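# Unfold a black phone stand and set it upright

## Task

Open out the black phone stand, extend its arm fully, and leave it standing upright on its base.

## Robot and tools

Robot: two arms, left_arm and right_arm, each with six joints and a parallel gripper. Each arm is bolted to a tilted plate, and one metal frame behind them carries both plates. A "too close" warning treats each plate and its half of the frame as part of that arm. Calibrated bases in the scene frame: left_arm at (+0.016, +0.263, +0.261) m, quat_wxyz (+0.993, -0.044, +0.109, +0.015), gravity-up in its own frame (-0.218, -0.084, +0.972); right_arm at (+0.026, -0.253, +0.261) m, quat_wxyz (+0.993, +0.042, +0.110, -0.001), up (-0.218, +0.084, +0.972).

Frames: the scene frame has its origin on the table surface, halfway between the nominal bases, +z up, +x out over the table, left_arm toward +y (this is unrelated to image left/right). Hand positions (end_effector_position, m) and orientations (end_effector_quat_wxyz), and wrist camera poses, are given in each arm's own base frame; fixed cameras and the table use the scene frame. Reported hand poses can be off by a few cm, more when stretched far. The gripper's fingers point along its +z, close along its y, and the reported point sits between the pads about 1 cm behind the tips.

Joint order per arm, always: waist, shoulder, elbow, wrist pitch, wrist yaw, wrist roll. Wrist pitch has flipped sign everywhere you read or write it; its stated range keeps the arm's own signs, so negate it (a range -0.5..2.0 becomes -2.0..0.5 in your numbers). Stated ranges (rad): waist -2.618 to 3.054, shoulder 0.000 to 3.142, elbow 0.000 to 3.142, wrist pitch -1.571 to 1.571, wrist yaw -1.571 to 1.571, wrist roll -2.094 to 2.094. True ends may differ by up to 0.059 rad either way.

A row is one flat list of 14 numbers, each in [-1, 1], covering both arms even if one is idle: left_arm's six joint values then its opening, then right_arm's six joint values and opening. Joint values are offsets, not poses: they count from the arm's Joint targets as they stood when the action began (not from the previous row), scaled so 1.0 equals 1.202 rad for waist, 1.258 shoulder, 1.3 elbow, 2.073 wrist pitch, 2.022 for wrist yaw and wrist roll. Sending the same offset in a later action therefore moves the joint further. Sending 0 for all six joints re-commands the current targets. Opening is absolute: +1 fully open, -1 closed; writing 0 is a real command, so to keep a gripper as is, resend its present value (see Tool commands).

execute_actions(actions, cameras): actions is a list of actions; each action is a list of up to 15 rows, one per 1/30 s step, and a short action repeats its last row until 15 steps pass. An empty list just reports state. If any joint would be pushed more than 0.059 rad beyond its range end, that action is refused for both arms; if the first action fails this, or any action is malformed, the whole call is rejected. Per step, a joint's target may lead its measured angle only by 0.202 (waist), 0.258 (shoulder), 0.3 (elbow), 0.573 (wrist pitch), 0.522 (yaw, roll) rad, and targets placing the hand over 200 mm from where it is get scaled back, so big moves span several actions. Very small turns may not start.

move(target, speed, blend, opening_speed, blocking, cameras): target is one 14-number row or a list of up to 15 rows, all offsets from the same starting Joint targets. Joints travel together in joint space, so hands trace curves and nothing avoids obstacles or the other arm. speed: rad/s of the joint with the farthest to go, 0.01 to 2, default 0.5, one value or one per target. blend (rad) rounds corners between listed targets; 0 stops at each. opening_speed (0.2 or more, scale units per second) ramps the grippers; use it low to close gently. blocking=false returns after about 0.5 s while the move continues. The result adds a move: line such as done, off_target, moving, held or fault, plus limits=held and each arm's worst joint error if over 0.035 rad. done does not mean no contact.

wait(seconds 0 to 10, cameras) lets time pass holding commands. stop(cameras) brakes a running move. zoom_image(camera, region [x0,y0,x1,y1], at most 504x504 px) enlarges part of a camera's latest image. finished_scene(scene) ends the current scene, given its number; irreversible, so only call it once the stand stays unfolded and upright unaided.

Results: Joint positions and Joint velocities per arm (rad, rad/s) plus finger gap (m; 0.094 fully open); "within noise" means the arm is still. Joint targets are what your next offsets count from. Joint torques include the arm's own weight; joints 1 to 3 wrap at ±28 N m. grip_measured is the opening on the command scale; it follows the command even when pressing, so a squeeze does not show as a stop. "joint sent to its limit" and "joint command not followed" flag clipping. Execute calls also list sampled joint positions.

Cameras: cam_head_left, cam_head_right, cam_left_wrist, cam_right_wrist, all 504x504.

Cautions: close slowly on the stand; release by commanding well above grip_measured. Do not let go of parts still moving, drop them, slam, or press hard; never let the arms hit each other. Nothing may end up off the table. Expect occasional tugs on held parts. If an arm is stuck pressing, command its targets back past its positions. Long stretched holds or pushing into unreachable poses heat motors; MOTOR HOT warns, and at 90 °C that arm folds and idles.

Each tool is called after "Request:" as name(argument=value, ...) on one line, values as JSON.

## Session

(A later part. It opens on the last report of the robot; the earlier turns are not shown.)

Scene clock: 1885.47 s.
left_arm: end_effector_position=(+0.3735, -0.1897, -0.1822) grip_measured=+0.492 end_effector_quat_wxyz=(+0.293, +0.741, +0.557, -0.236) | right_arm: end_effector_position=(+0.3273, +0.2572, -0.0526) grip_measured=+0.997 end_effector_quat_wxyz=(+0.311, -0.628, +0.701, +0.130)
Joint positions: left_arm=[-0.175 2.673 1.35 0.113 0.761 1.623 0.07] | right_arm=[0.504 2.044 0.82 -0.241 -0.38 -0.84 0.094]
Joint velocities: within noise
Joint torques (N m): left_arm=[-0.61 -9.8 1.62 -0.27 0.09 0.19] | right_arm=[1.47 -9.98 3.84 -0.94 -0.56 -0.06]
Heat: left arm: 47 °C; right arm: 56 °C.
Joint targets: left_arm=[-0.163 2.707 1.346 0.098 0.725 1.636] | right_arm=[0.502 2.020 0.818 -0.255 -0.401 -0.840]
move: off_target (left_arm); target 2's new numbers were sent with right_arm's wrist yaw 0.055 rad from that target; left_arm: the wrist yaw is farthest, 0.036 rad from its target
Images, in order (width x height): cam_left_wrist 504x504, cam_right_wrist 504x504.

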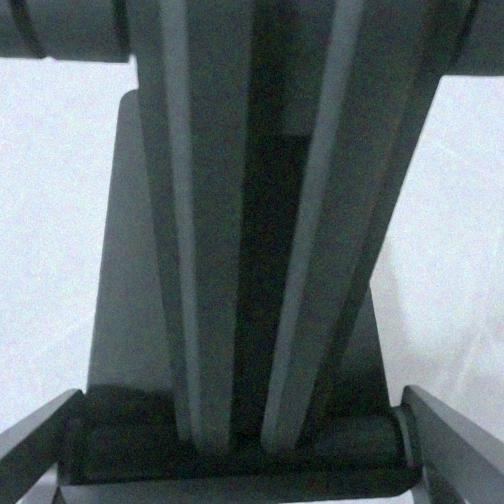

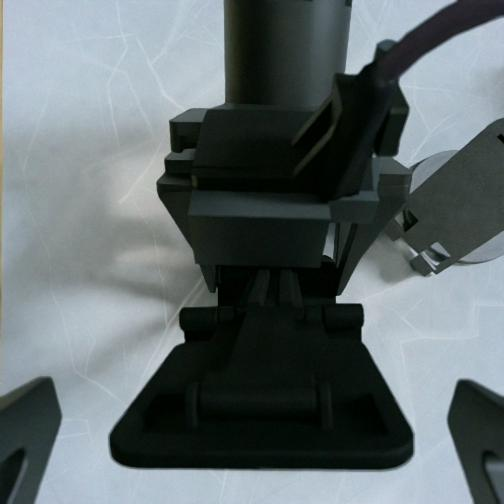

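Request:
move(target=[[0,0,0,0,0,0,0.2, -0.098,-0.135,-0.0985,0.0458,-0.034,-0.0544,1],[0,0,0,0,0,0,0.2, -0.3095,0.302,-0.0754,-0.451,-0.3655,0.0054,1],[0,0,0,0,0,0,0.2, -0.3095,0.433,-0.0754,-0.451,-0.3655,0.0054,1]], speed=[0.4,0.7,0.4], blend=[0.05,0.05,0])

Scene clock: 1892.70 s.
left_arm: end_effector_position=(+0.3735, -0.1897, -0.1822) grip_measured=+0.492 end_effector_quat_wxyz=(+0.293, +0.741, +0.557, -0.236) | right_arm: end_effector_position=(+0.3280, +0.2070, -0.0730) grip_measured=+0.997 end_effector_quat_wxyz=(-0.519, +0.564, -0.560, -0.315)
Joint positions: left_arm=[-0.175 2.673 1.35 0.113 0.761 1.623 0.07] | right_arm=[0.134 2.54 0.715 -1.181 -1.119 -0.837 0.094]
Joint velocities: within noise
Joint torques (N m): left_arm=[-0.58 -10.03 1.55 -0.3 0.07 0.14] | right_arm=[0.8 -6.13 0.59 -1.07 -0.73 0.02]
Heat: left arm: 47 °C; right arm: 52 °C.
Joint targets: left_arm=[-0.163 2.707 1.346 0.098 0.725 1.636] | right_arm=[0.130 2.565 0.721 -1.189 -1.140 -0.829]
move: off_target (left_arm); left_arm: the wrist yaw is farthest, 0.036 rad from its target

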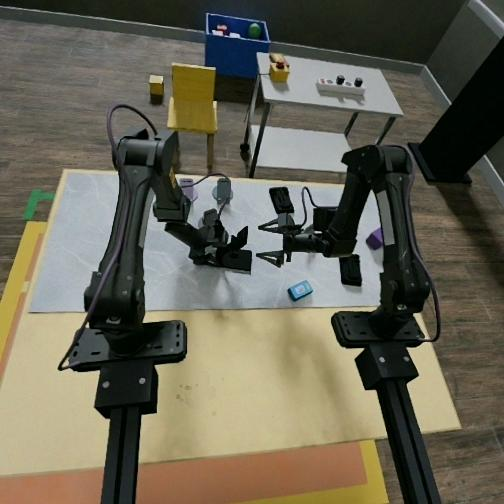

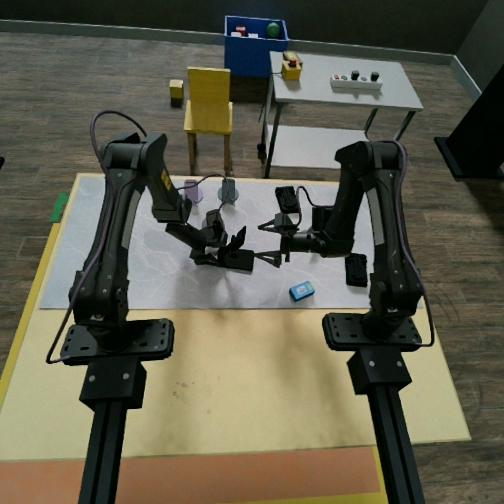

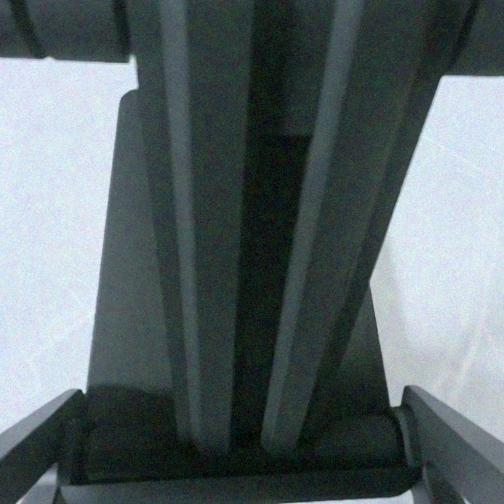

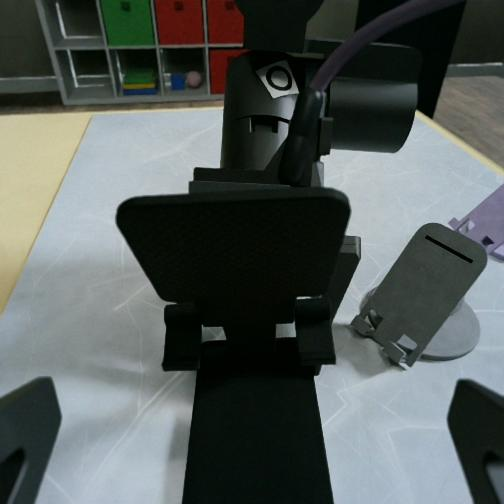

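Request:
execute_actions(actions=[])

Scene clock: 1909.60 s.
left_arm: end_effector_position=(+0.3735, -0.1897, -0.1822) grip_measured=+0.492 end_effector_quat_wxyz=(+0.293, +0.741, +0.557, -0.236) | right_arm: end_effector_position=(+0.3280, +0.2071, -0.0729) grip_measured=+0.997 end_effector_quat_wxyz=(-0.520, +0.564, -0.559, -0.315)
Joint positions: left_arm=[-0.175 2.673 1.35 0.113 0.761 1.623 0.07] | right_arm=[0.134 2.54 0.715 -1.182 -1.119 -0.837 0.094]
Joint velocities: within noise
Joint torques (N m): left_arm=[-0.72 -9.85 1.55 -0.27 0.08 0.14] | right_arm=[0.79 -6.23 0.59 -1.05 -0.72 0.04]
Heat: left arm: 47 °C; right arm: 46 °C.
Joint targets: left_arm=[-0.163 2.707 1.346 0.098 0.725 1.636] | right_arm=[0.130 2.565 0.721 -1.189 -1.141 -0.830]
Tool commands: left_gripper/opening=+0.2 right_gripper/opening=+1.0

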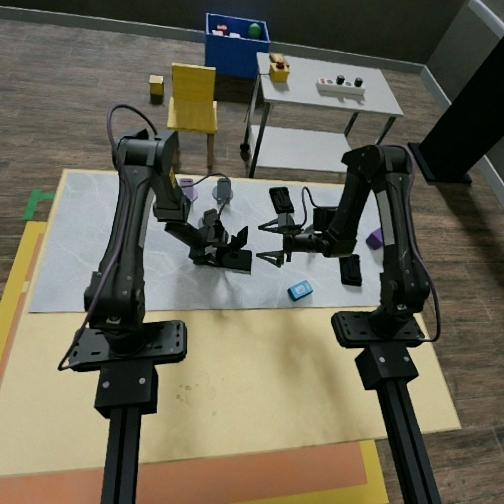

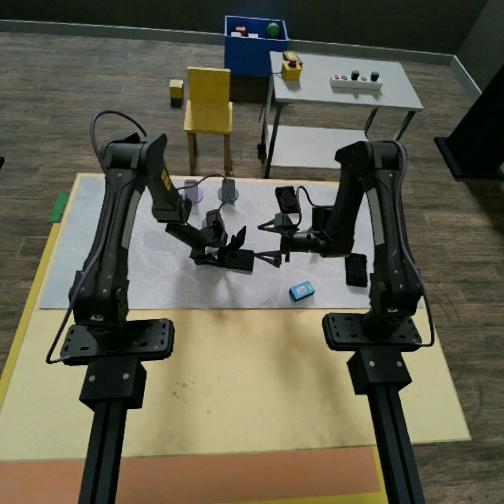

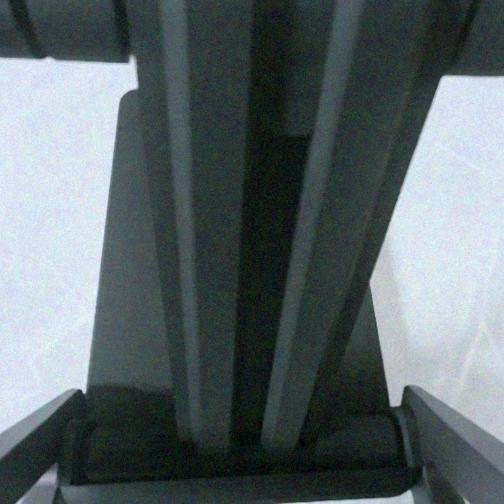

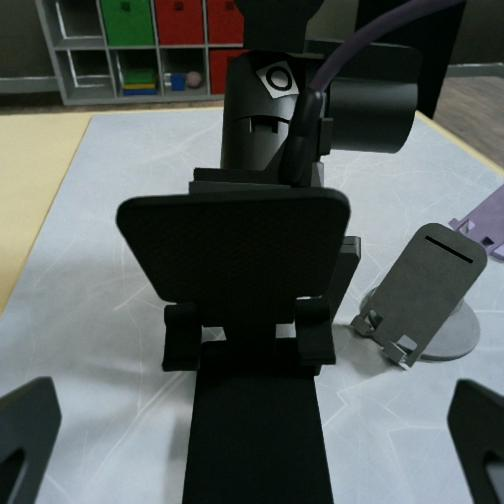

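Request:
zoom_image(camera="cam_head_left", region=[170, 190, 310, 300])

Request:
zoom_image(camera="cam_right_wrist", region=[90, 160, 380, 420])

Scaled by 3.600 from the camera's 504x504 image, which has a finer 720x720 frame.

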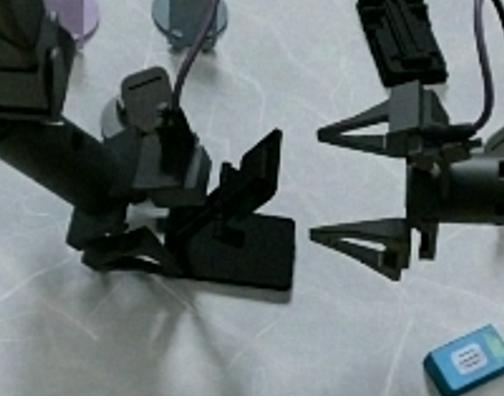

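Scaled by 1.738 from the camera's 504x504 image, which has a finer 720x720 frame.

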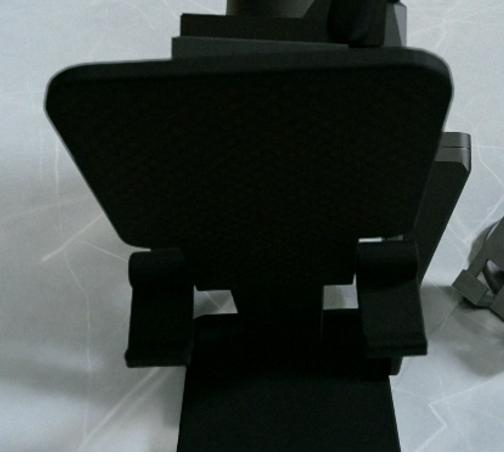

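Request:
move(target=[0,0,0,0,0,0,0.2,0.144,0.0747,0.0977,-0.0738,0.0736,0.094,1], speed=0.15)

Scene clock: 1927.07 s.
left_arm: end_effector_position=(+0.3735, -0.1897, -0.1822) grip_measured=+0.492 end_effector_quat_wxyz=(+0.293, +0.741, +0.557, -0.236) | right_arm: end_effector_position=(+0.3460, +0.2621, -0.0768) grip_measured=+0.997 end_effector_quat_wxyz=(+0.530, -0.563, +0.550, +0.315)
Joint positions: left_arm=[-0.175 2.673 1.35 0.113 0.761 1.623 0.07] | right_arm=[0.295 2.626 0.841 -1.334 -0.991 -0.647 0.094]
Joint velocities: within noise
Joint torques (N m): left_arm=[-0.7 -10.19 1.55 -0.21 0.02 0.13] | right_arm=[2.17 -6.28 1.29 -1.29 -0.38 0.09]
Heat: left arm: 47 °C; right arm: 44 °C.
Joint targets: left_arm=[-0.163 2.707 1.346 0.098 0.725 1.636] | right_arm=[0.303 2.659 0.847 -1.342 -0.992 -0.639]
move: off_target (left_arm); left_arm: the wrist yaw is farthest, 0.036 rad from its target

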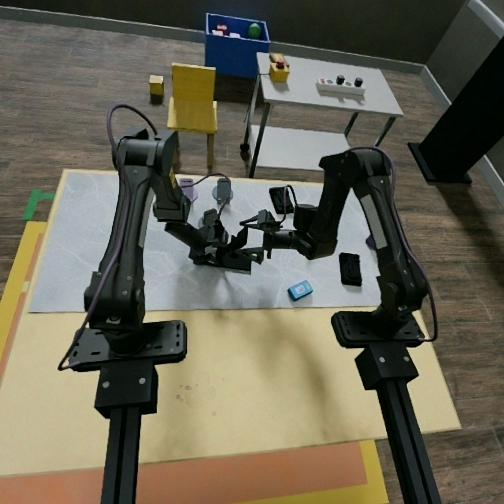

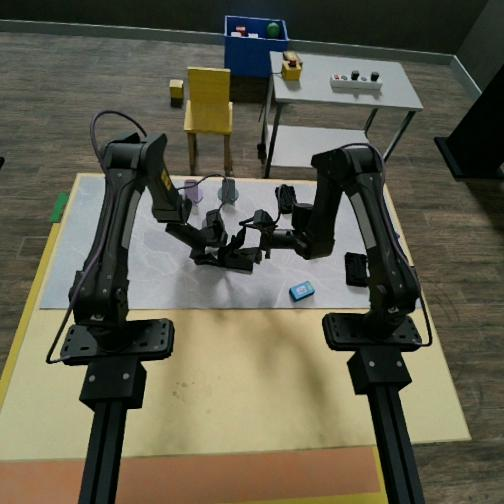

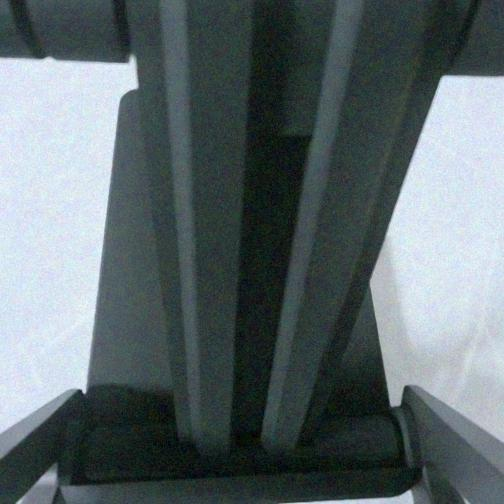

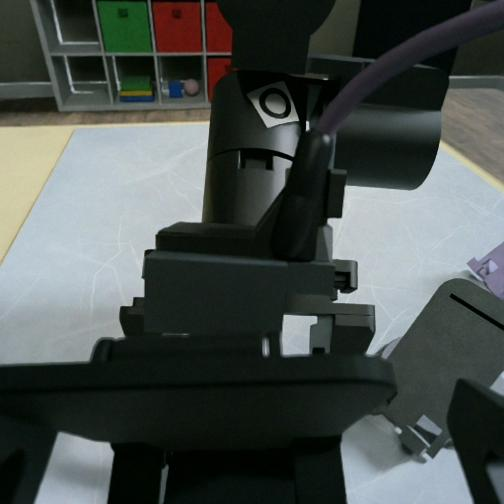

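Request:
zoom_image(camera="cam_right_wrist", region=[0, 300, 504, 504])

Request:
zoom_image(camera="cam_head_right", region=[180, 190, 320, 300])

Scaled by 1.000.

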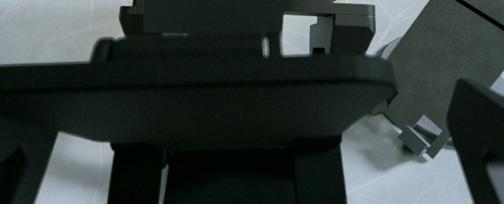

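Scaled by 3.600 from the camera's 504x504 image, which has a finer 720x720 frame.

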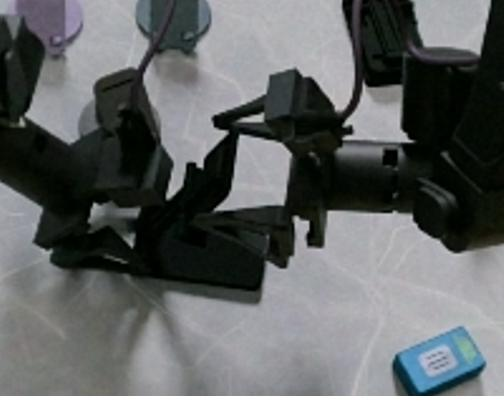

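Request:
move(target=[0,0,0,0,0,0,0.2,-0.144,-0.0747,-0.0977,0.0738,-0.0736,-0.094,1], speed=0.15)

Scene clock: 1947.90 s.
left_arm: end_effector_position=(+0.3735, -0.1897, -0.1822) grip_measured=+0.492 end_effector_quat_wxyz=(+0.293, +0.741, +0.557, -0.236) | right_arm: end_effector_position=(+0.3257, +0.2068, -0.0843) grip_measured=+0.997 end_effector_quat_wxyz=(+0.516, -0.559, +0.565, +0.320)
Joint positions: left_arm=[-0.175 2.673 1.35 0.113 0.761 1.623 0.07] | right_arm=[0.135 2.591 0.729 -1.217 -1.118 -0.821 0.094]
Joint velocities: within noise
Joint torques (N m): left_arm=[-0.7 -9.83 1.59 -0.27 0.06 0.15] | right_arm=[0.73 -9.81 -0.8 -0.69 -0.74 -0.12]
Heat: left arm: 46 °C; right arm: 41 °C.
Joint targets: left_arm=[-0.163 2.707 1.346 0.098 0.725 1.636] | right_arm=[0.130 2.565 0.720 -1.190 -1.140 -0.829]
move: off_target (left_arm); left_arm: the wrist yaw is farthest, 0.036 rad from its target

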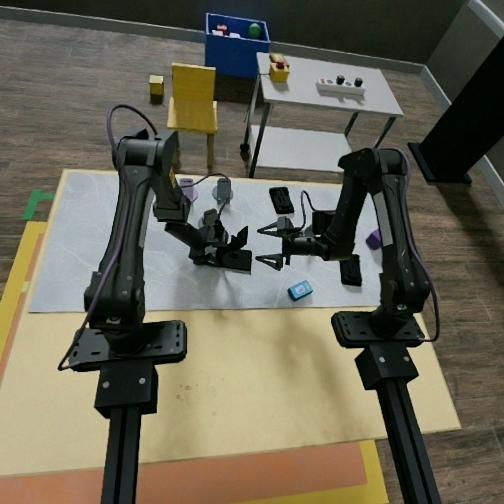

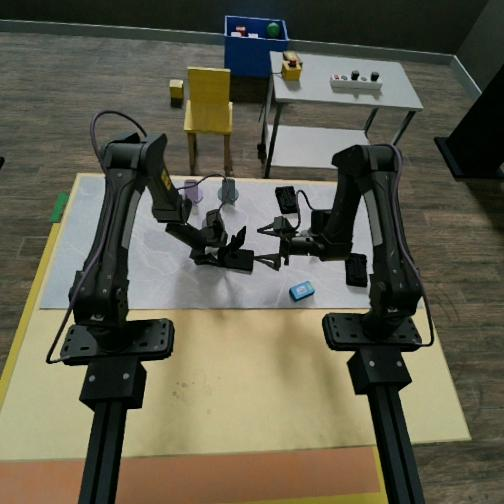

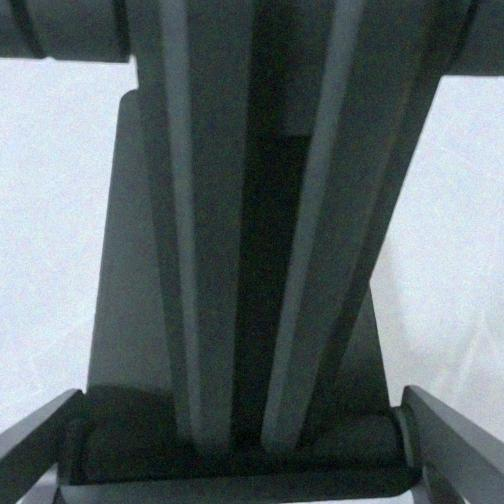

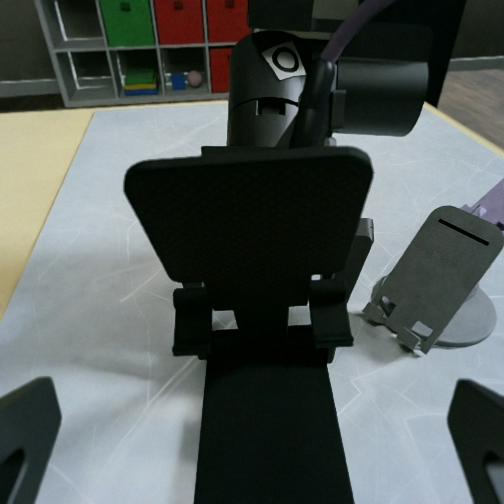

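Request:
move(target=[0,0,0,0,0,0,0.2,0.1265,0.0835,0.0677,-0.0825,0.0643,0.0851,1], speed=0.12)

Scene clock: 1973.67 s.
left_arm: end_effector_position=(+0.3735, -0.1897, -0.1822) grip_measured=+0.492 end_effector_quat_wxyz=(+0.293, +0.741, +0.557, -0.236) | right_arm: end_effector_position=(+0.3357, +0.2519, -0.0830) grip_measured=+0.997 end_effector_quat_wxyz=(+0.525, -0.562, +0.555, +0.318)
Joint positions: left_arm=[-0.175 2.673 1.35 0.113 0.761 1.623 0.07] | right_arm=[0.273 2.638 0.803 -1.352 -1.009 -0.665 0.094]
Joint velocities: within noise
Joint torques (N m): left_arm=[-0.79 -9.96 1.62 -0.29 0.04 0.17] | right_arm=[2.06 -6.05 0.77 -1.29 -0.41 0.09]
Heat: left arm: 46 °C; right arm: 46 °C.
Joint targets: left_arm=[-0.163 2.707 1.346 0.098 0.725 1.636] | right_arm=[0.282 2.670 0.808 -1.360 -1.010 -0.657]
move: off_target (left_arm); left_arm: the wrist yaw is farthest, 0.036 rad from its target

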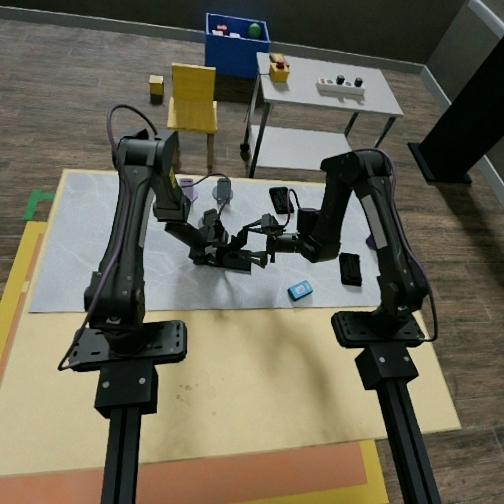

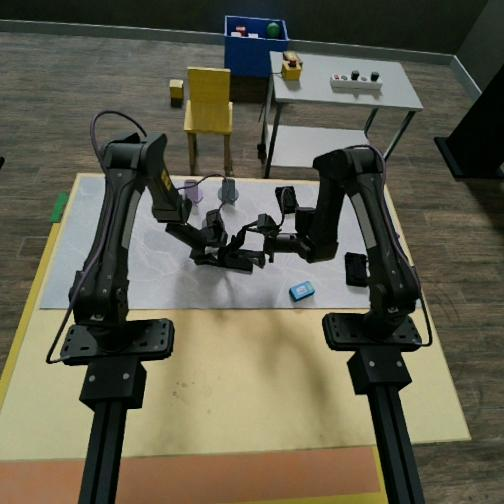

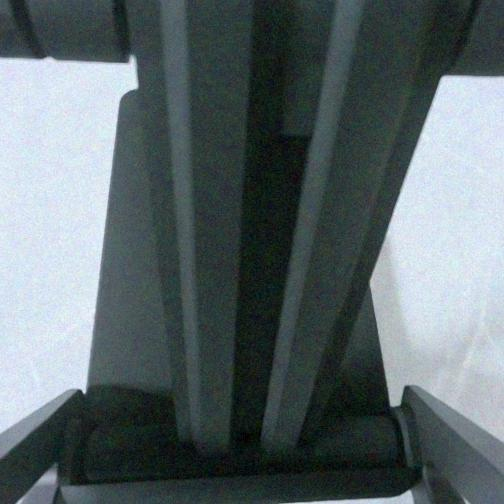

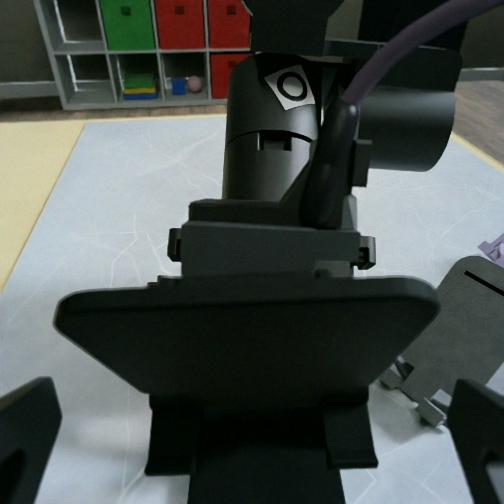

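Request:
move(target=[0,0,0,0,0,0,0.2,0.024,0.009,0.0115,-0.0135,0.0104,0.0158,1], speed=0.1, cameras=["cam_right_wrist"])

Request:
move(target=[0,0,0,0,0,0,0.2,0,0,0,0,0,0,0.0], opening_speed=0.5)

Scene clock: 1983.43 s.
left_arm: end_effector_position=(+0.3735, -0.1897, -0.1822) grip_measured=+0.492 end_effector_quat_wxyz=(+0.293, +0.741, +0.557, -0.236) | right_arm: end_effector_position=(+0.3362, +0.2614, -0.0824) grip_measured=+0.997 end_effector_quat_wxyz=(+0.527, -0.561, +0.553, +0.319)
Joint positions: left_arm=[-0.175 2.673 1.35 0.113 0.761 1.623 0.07] | right_arm=[0.301 2.649 0.817 -1.38 -0.989 -0.634 0.094]
Joint velocities: within noise
Joint torques (N m): left_arm=[-0.62 -9.88 1.51 -0.28 0.02 0.12] | right_arm=[2.17 -6.23 1.09 -1.3 -0.38 0.03]
Heat: left arm: 46 °C; right arm: 43 °C.
Joint targets: left_arm=[-0.163 2.707 1.346 0.098 0.725 1.636] | right_arm=[0.311 2.681 0.823 -1.388 -0.989 -0.625]
move: off_target (left_arm); left_arm: the wrist yaw is farthest, 0.036 rad from its target
Images, in order (width x height): cam_right_wrist 504x504.

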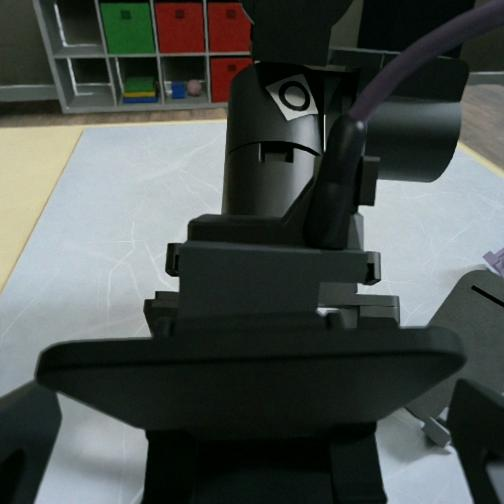

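Scene clock: 1985.63 s.
left_arm: end_effector_position=(+0.3735, -0.1897, -0.1822) grip_measured=+0.492 end_effector_quat_wxyz=(+0.293, +0.741, +0.557, -0.236) | right_arm: end_effector_position=(+0.3366, +0.2615, -0.0821) grip_measured=+0.315 end_effector_quat_wxyz=(+0.528, -0.561, +0.553, +0.319)
Joint positions: left_arm=[-0.175 2.673 1.35 0.113 0.761 1.623 0.07] | right_arm=[0.301 2.649 0.818 -1.381 -0.988 -0.633 0.062]
Joint velocities: within noise
Joint torques (N m): left_arm=[-0.7 -9.95 1.63 -0.25 0.04 0.19] | right_arm=[2.24 -6.09 1.03 -1.32 -0.38 0.02]
Heat: left arm: 46 °C; right arm: 43 °C.
Joint targets: left_arm=[-0.163 2.707 1.346 0.098 0.725 1.636] | right_arm=[0.311 2.681 0.823 -1.389 -0.989 -0.625]
move: off_target (left_arm); left_arm: the wrist yaw is farthest, 0.036 rad from its target

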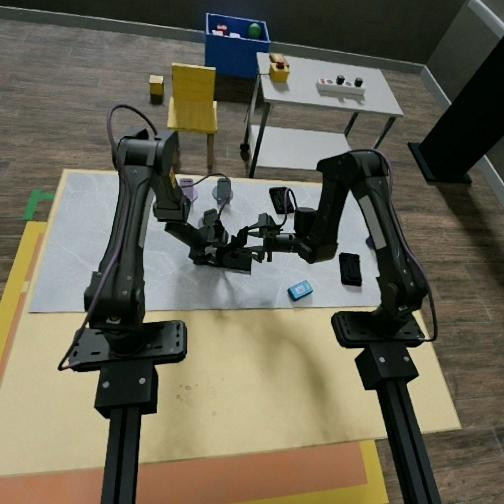

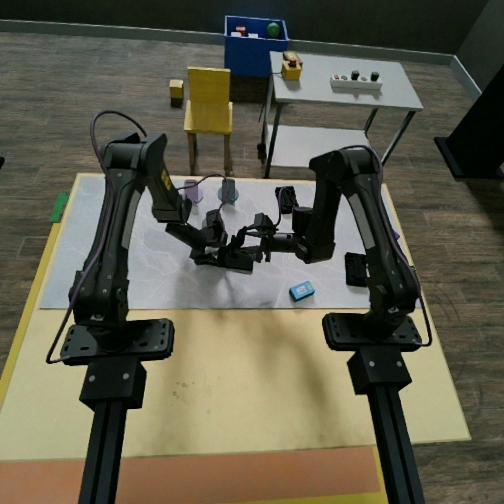

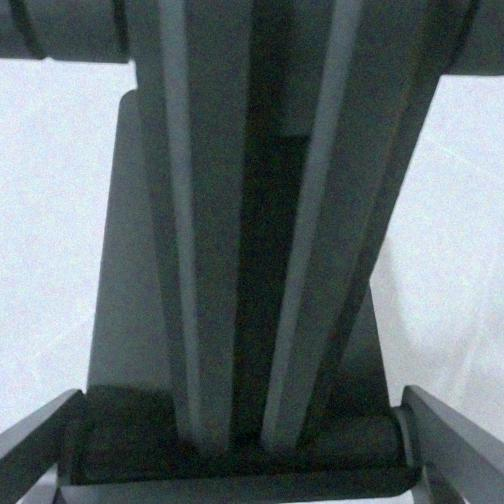

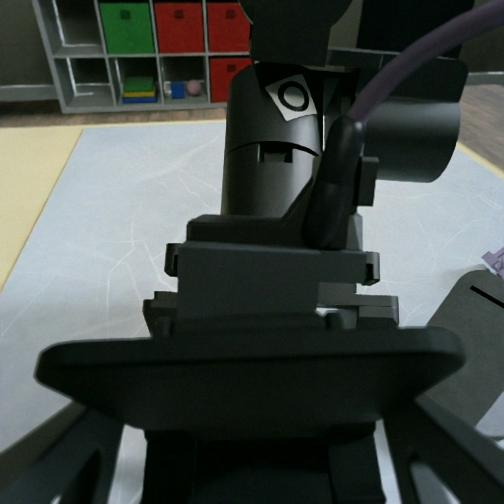

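Request:
zoom_image(camera="cam_left_wrist", region=[0, 0, 504, 504])

Scaled by 1.000.

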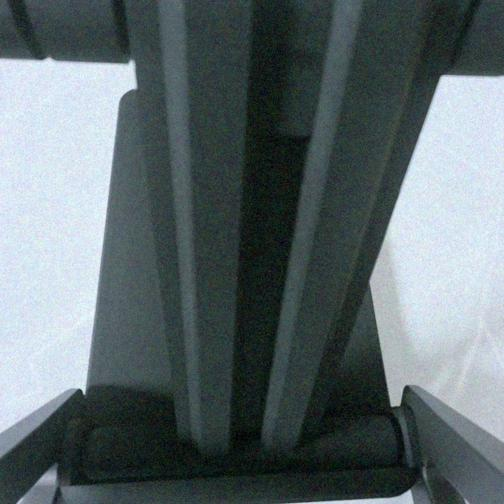

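Request:
move(target=[[0,0,0,0,0,0,1,0,0,0,0,0,0,-0.05],[0.073,-0.121,0.009,0.1085,0.022,0.062,1,0,0,0,0,0,0,-0.05],[0.084,-0.157,-0.023,0.14,0.128,0.101,1,0,0,0,0,0,0,-0.05]], speed=0.25, opening_speed=1, blend=[0,0.03,0])

Scene clock: 2047.80 s.
left_arm: end_effector_position=(+0.3664, -0.1709, -0.1122) grip_measured=+0.998 end_effector_quat_wxyz=(+0.354, +0.721, +0.516, -0.297) | right_arm: end_effector_position=(+0.3369, +0.2613, -0.0823) grip_measured=+0.315 end_effector_quat_wxyz=(+0.528, -0.560, +0.553, +0.318)
Joint positions: left_arm=[-0.07 2.538 1.325 0.369 0.96 1.835 0.094] | right_arm=[0.301 2.649 0.818 -1.381 -0.986 -0.632 0.062]
Joint velocities: within noise
Joint torques (N m): left_arm=[-0.95 -15.47 1.47 0.33 0.63 0.11] | right_arm=[2.28 -5.98 0.96 -1.26 -0.4 0.05]
Heat: left arm: 46 °C; right arm: 39 °C.
Joint targets: left_arm=[-0.062 2.510 1.316 0.388 0.984 1.840] | right_arm=[0.311 2.681 0.823 -1.388 -0.989 -0.625]
move: done

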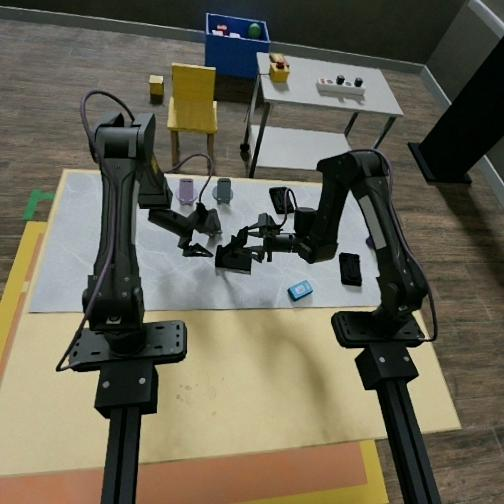

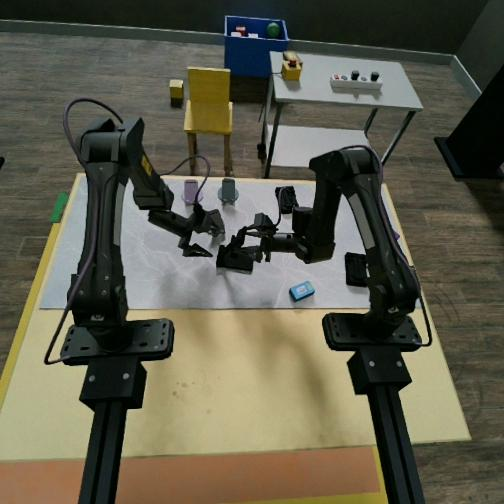

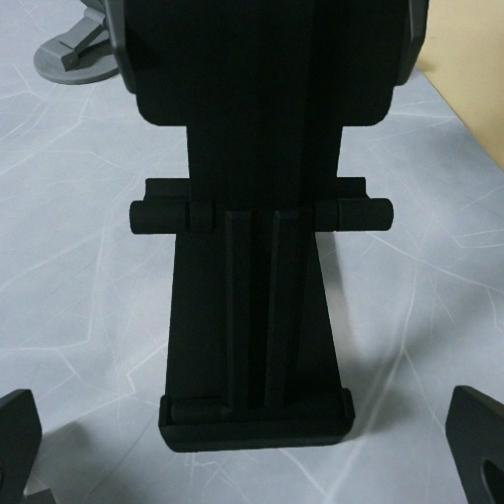

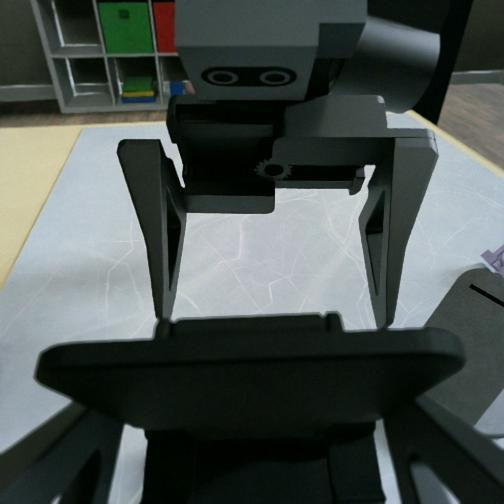

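Request:
zoom_image(camera="cam_left_wrist", region=[100, 60, 420, 300])

Scaled by 1.575 from the camera's 504x504 image, which has a finer 720x720 frame.

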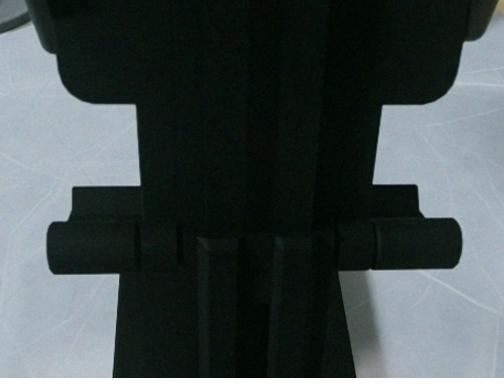

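Request:
move(target=[-0.055,0.061,-0.017,-0.0825,0.005,-0.056,0.4,0,0,0,0,0,0,-0.05], speed=0.15, opening_speed=1)

Scene clock: 2078.07 s.
left_arm: end_effector_position=(+0.3674, -0.1905, -0.1222) grip_measured=+0.402 end_effector_quat_wxyz=(+0.363, +0.718, +0.516, -0.295) | right_arm: end_effector_position=(+0.3369, +0.2613, -0.0823) grip_measured=+0.315 end_effector_quat_wxyz=(+0.528, -0.560, +0.553, +0.318)
Joint positions: left_arm=[-0.118 2.562 1.302 0.224 0.97 1.733 0.066] | right_arm=[0.301 2.649 0.818 -1.381 -0.986 -0.632 0.062]
Joint velocities: within noise
Joint torques (N m): left_arm=[-2.47 -10.85 1.57 -0.05 0.74 -0.07] | right_arm=[2.28 -6.3 0.98 -1.28 -0.4 0.06]
Heat: left arm: 48 °C; right arm: 38 °C.
Joint targets: left_arm=[-0.128 2.586 1.294 0.217 0.994 1.727] | right_arm=[0.311 2.681 0.823 -1.388 -0.989 -0.625]
move: done

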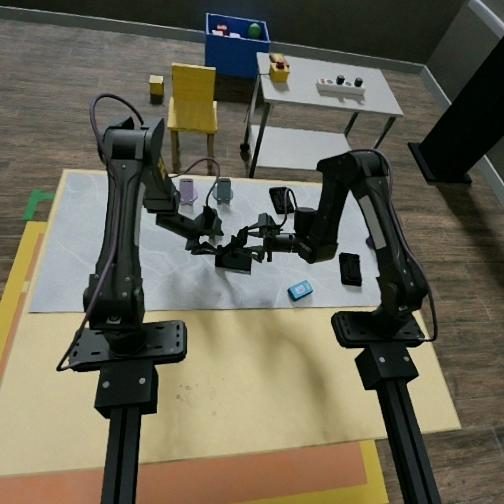

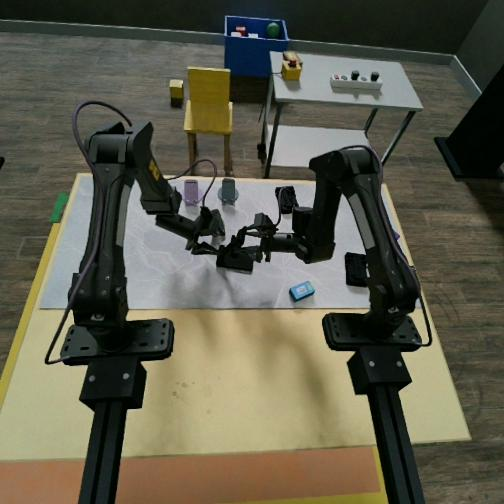

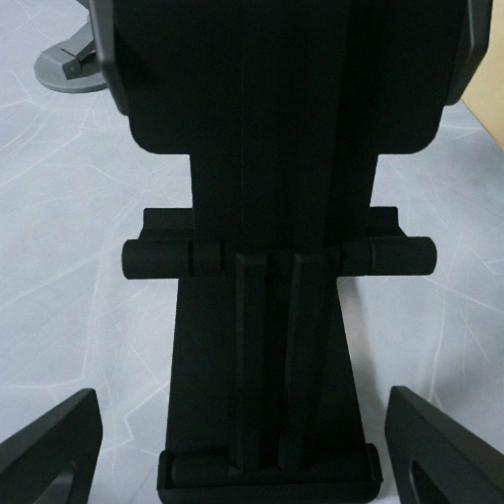

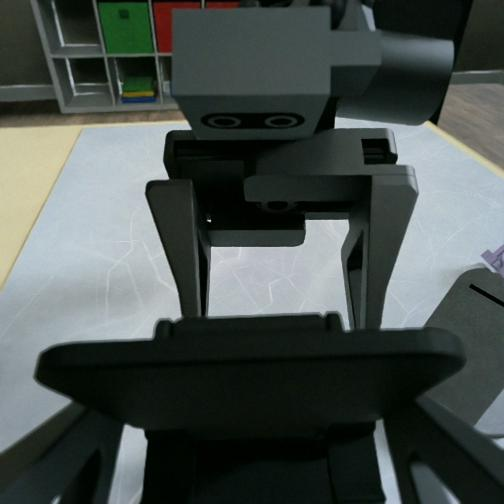

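Request:
move(target=[-0.040,0.042,-0.0125,-0.056,0.003,-0.038,0.2,0,0,0,0,0,0,-0.05], speed=0.12, opening_speed=1)

Scene clock: 2085.07 s.
left_arm: end_effector_position=(+0.3582, -0.2083, -0.1406) grip_measured=+0.202 end_effector_quat_wxyz=(+0.361, +0.715, +0.516, -0.304) | right_arm: end_effector_position=(+0.3369, +0.2613, -0.0823) grip_measured=+0.315 end_effector_quat_wxyz=(+0.528, -0.560, +0.553, +0.318)
Joint positions: left_arm=[-0.165 2.614 1.285 0.108 0.976 1.656 0.056] | right_arm=[0.301 2.649 0.818 -1.381 -0.986 -0.632 0.062]
Joint velocities: within noise
Joint torques (N m): left_arm=[-2.58 -10.52 1.31 -0.23 0.77 -0.06] | right_arm=[2.32 -6.04 0.76 -1.28 -0.37 0.03]
Heat: left arm: 49 °C; right arm: 38 °C.
Joint targets: left_arm=[-0.176 2.639 1.277 0.101 1.000 1.650] | right_arm=[0.311 2.681 0.823 -1.388 -0.989 -0.625]
move: done

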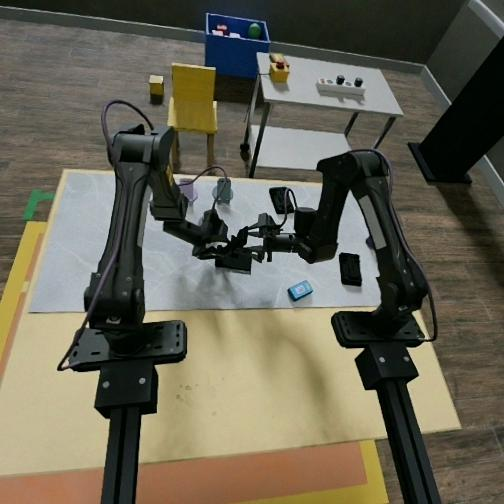

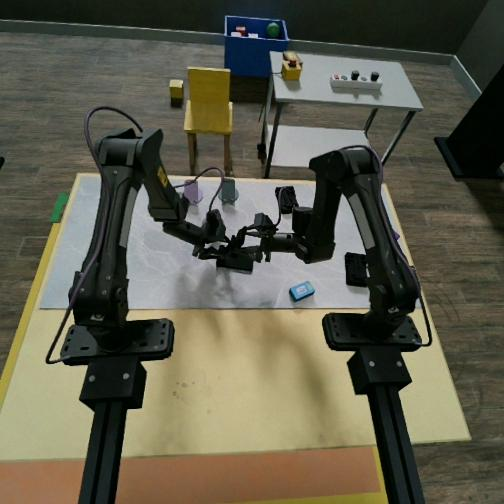

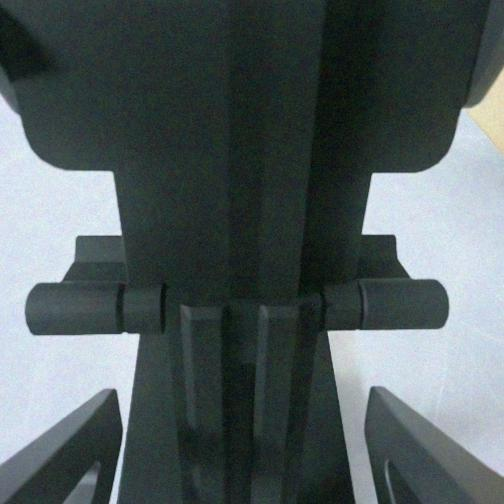

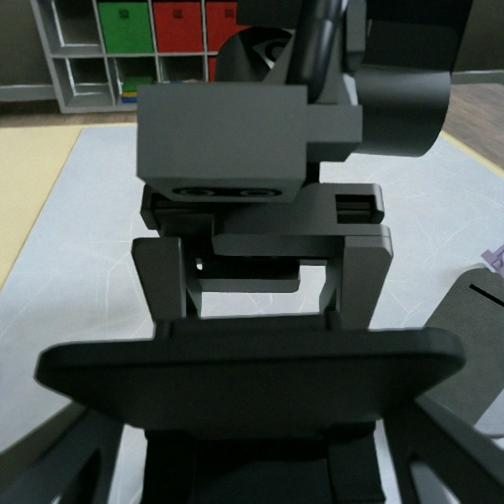

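Request:
move(target=[0,0,0,0,0,0,-0.6,0,0,0,0,0,0,-0.05], opening_speed=0.5, cameras=["cam_left_wrist","cam_right_wrist"])

Scene clock: 2091.67 s.
left_arm: end_effector_position=(+0.3584, -0.2084, -0.1405) grip_measured=-0.471 end_effector_quat_wxyz=(+0.361, +0.715, +0.515, -0.304) | right_arm: end_effector_position=(+0.3371, +0.2613, -0.0823) grip_measured=+0.315 end_effector_quat_wxyz=(+0.527, -0.559, +0.555, +0.319)
Joint positions: left_arm=[-0.165 2.614 1.285 0.106 0.977 1.656 0.025] | right_arm=[0.301 2.649 0.818 -1.381 -0.985 -0.629 0.062]
Joint velocities: within noise
Joint torques (N m): left_arm=[-2.71 -10.4 1.33 -0.17 0.71 -0.05] | right_arm=[2.24 -6.05 1.03 -1.31 -0.42 0.01]
Heat: left arm: 48 °C; right arm: 38 °C.
Joint targets: left_arm=[-0.176 2.639 1.277 0.101 1.000 1.650] | right_arm=[0.311 2.681 0.823 -1.388 -0.990 -0.625]
move: done
Images, in order (width x height): cam_left_wrist 504x504, cam_right_wrist 504x504.

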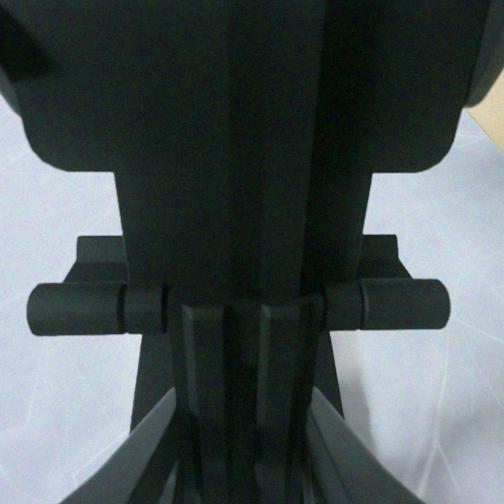

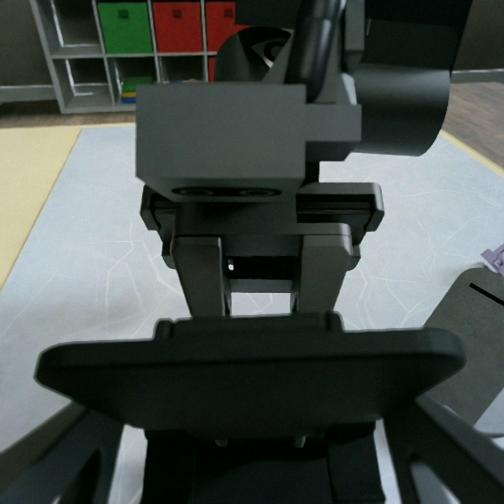

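Request:
move(target=[[0,0,0,0,0,0,-0.6,0,-0.04,-0.010,0.005,0.004,-0.004,-0.15],[0,0,0,0,0,0,-0.6,0.018,-0.195,-0.048,0.183,0.069,-0.0895,-0.15]], speed=0.2, blend=[0.02,0])

Scene clock: 2135.77 s.
left_arm: end_effector_position=(+0.3584, -0.2110, -0.1383) grip_measured=-0.472 end_effector_quat_wxyz=(+0.366, +0.713, +0.512, -0.308) | right_arm: end_effector_position=(+0.3378, +0.2595, -0.0785) grip_measured=+0.315 end_effector_quat_wxyz=(-0.480, +0.590, -0.589, -0.273)
Joint positions: left_arm=[-0.168 2.614 1.285 0.1 0.991 1.651 0.025] | right_arm=[0.328 2.464 0.771 -1.044 -0.867 -0.794 0.062]
Joint velocities: within noise
Joint torques (N m): left_arm=[-2.32 -10.56 1.35 -0.11 0.56 0] | right_arm=[1.65 -10.36 0.36 -0.75 -0.25 -0.17]
Heat: left arm: 48 °C; right arm: 39 °C.
Joint targets: left_arm=[-0.176 2.639 1.277 0.101 1.000 1.650] | right_arm=[0.332 2.436 0.761 -1.009 -0.850 -0.806]
move: done; blend cut to 0 rad at target 1

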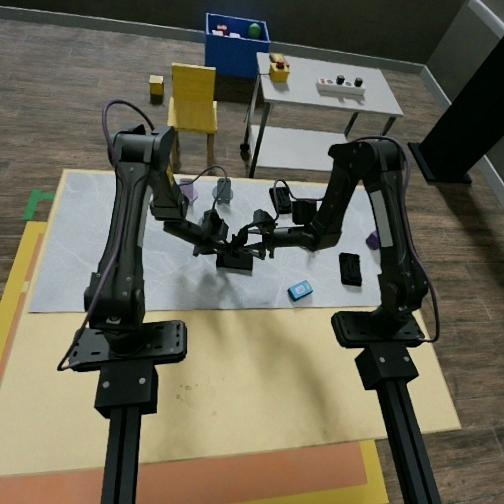

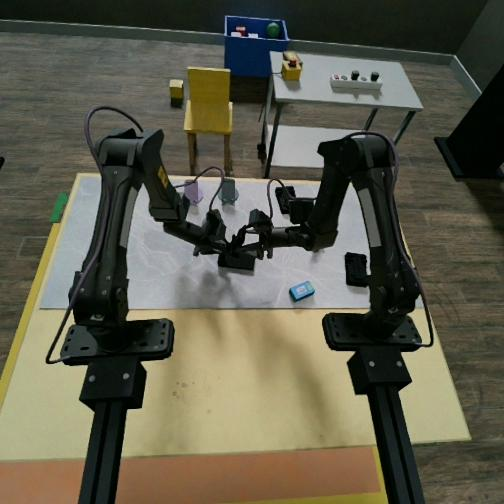

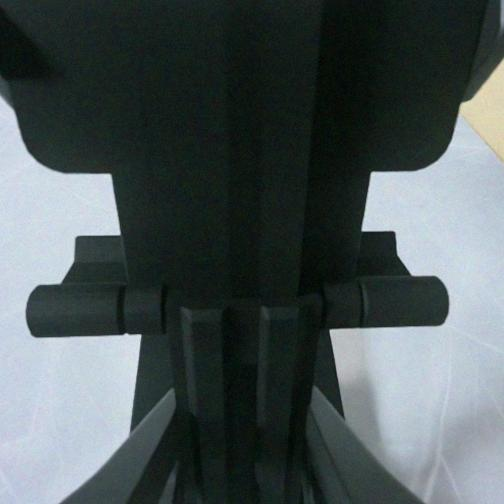

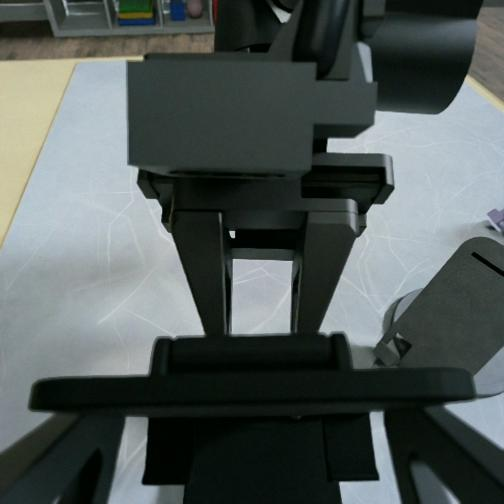

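Request:
move(target=[[0,0,0,0,0,0,-0.6,0,0,0,0,0,0,1],[0,0,0,0,0,0,-0.6,-0.139,-0.14,-0.093,0.089,-0.067,-0.0835,1],[0,0,0,0,0,0,-0.6,-0.189,0.214,0.033,-0.1355,-0.168,0.0005,1]], speed=[0.3,0.3,0.4], opening_speed=1)

Scene clock: 2175.77 s.
left_arm: end_effector_position=(+0.3590, -0.2098, -0.1402) grip_measured=-0.472 end_effector_quat_wxyz=(+0.363, +0.716, +0.514, -0.303) | right_arm: end_effector_position=(+0.3338, +0.2033, -0.0938) grip_measured=+0.997 end_effector_quat_wxyz=(+0.534, -0.560, +0.545, +0.324)
Joint positions: left_arm=[-0.168 2.614 1.285 0.099 0.978 1.651 0.025] | right_arm=[0.111 2.677 0.797 -1.282 -1.168 -0.813 0.094]
Joint velocities: within noise
Joint torques (N m): left_arm=[-2.39 -10.66 1.39 -0.11 0.71 -0.03] | right_arm=[0.55 -6.13 0.49 -1.09 -0.7 0.05]
Heat: left arm: 48 °C; right arm: 41 °C.
Joint targets: left_arm=[-0.176 2.639 1.277 0.101 1.000 1.650] | right_arm=[0.105 2.705 0.804 -1.290 -1.190 -0.805]
move: done

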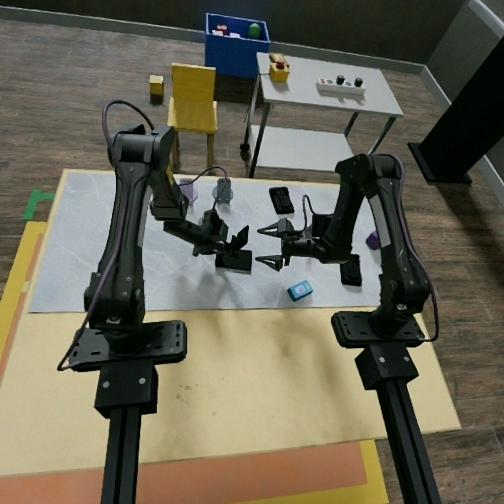

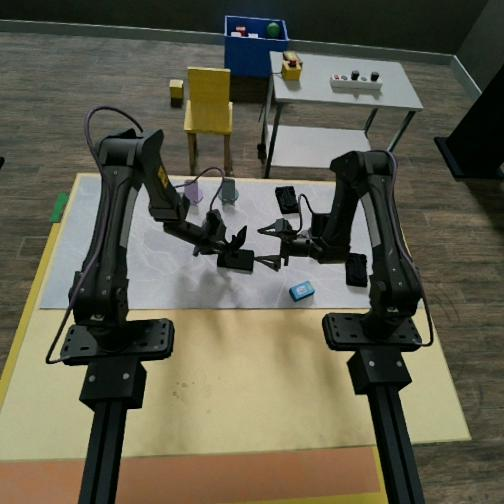

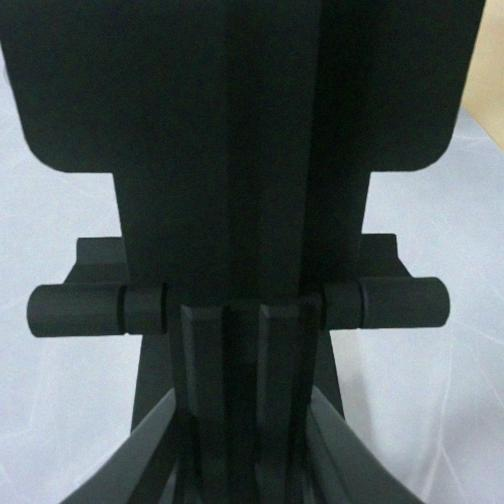

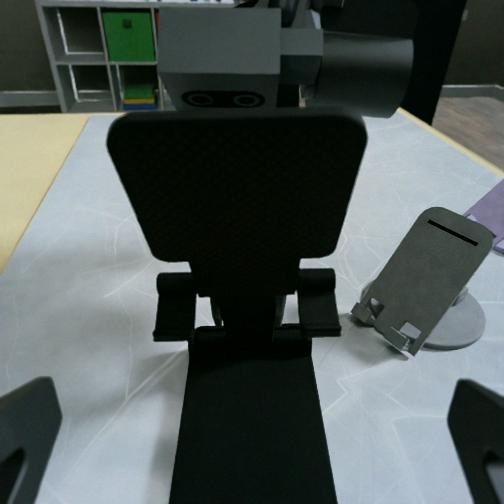

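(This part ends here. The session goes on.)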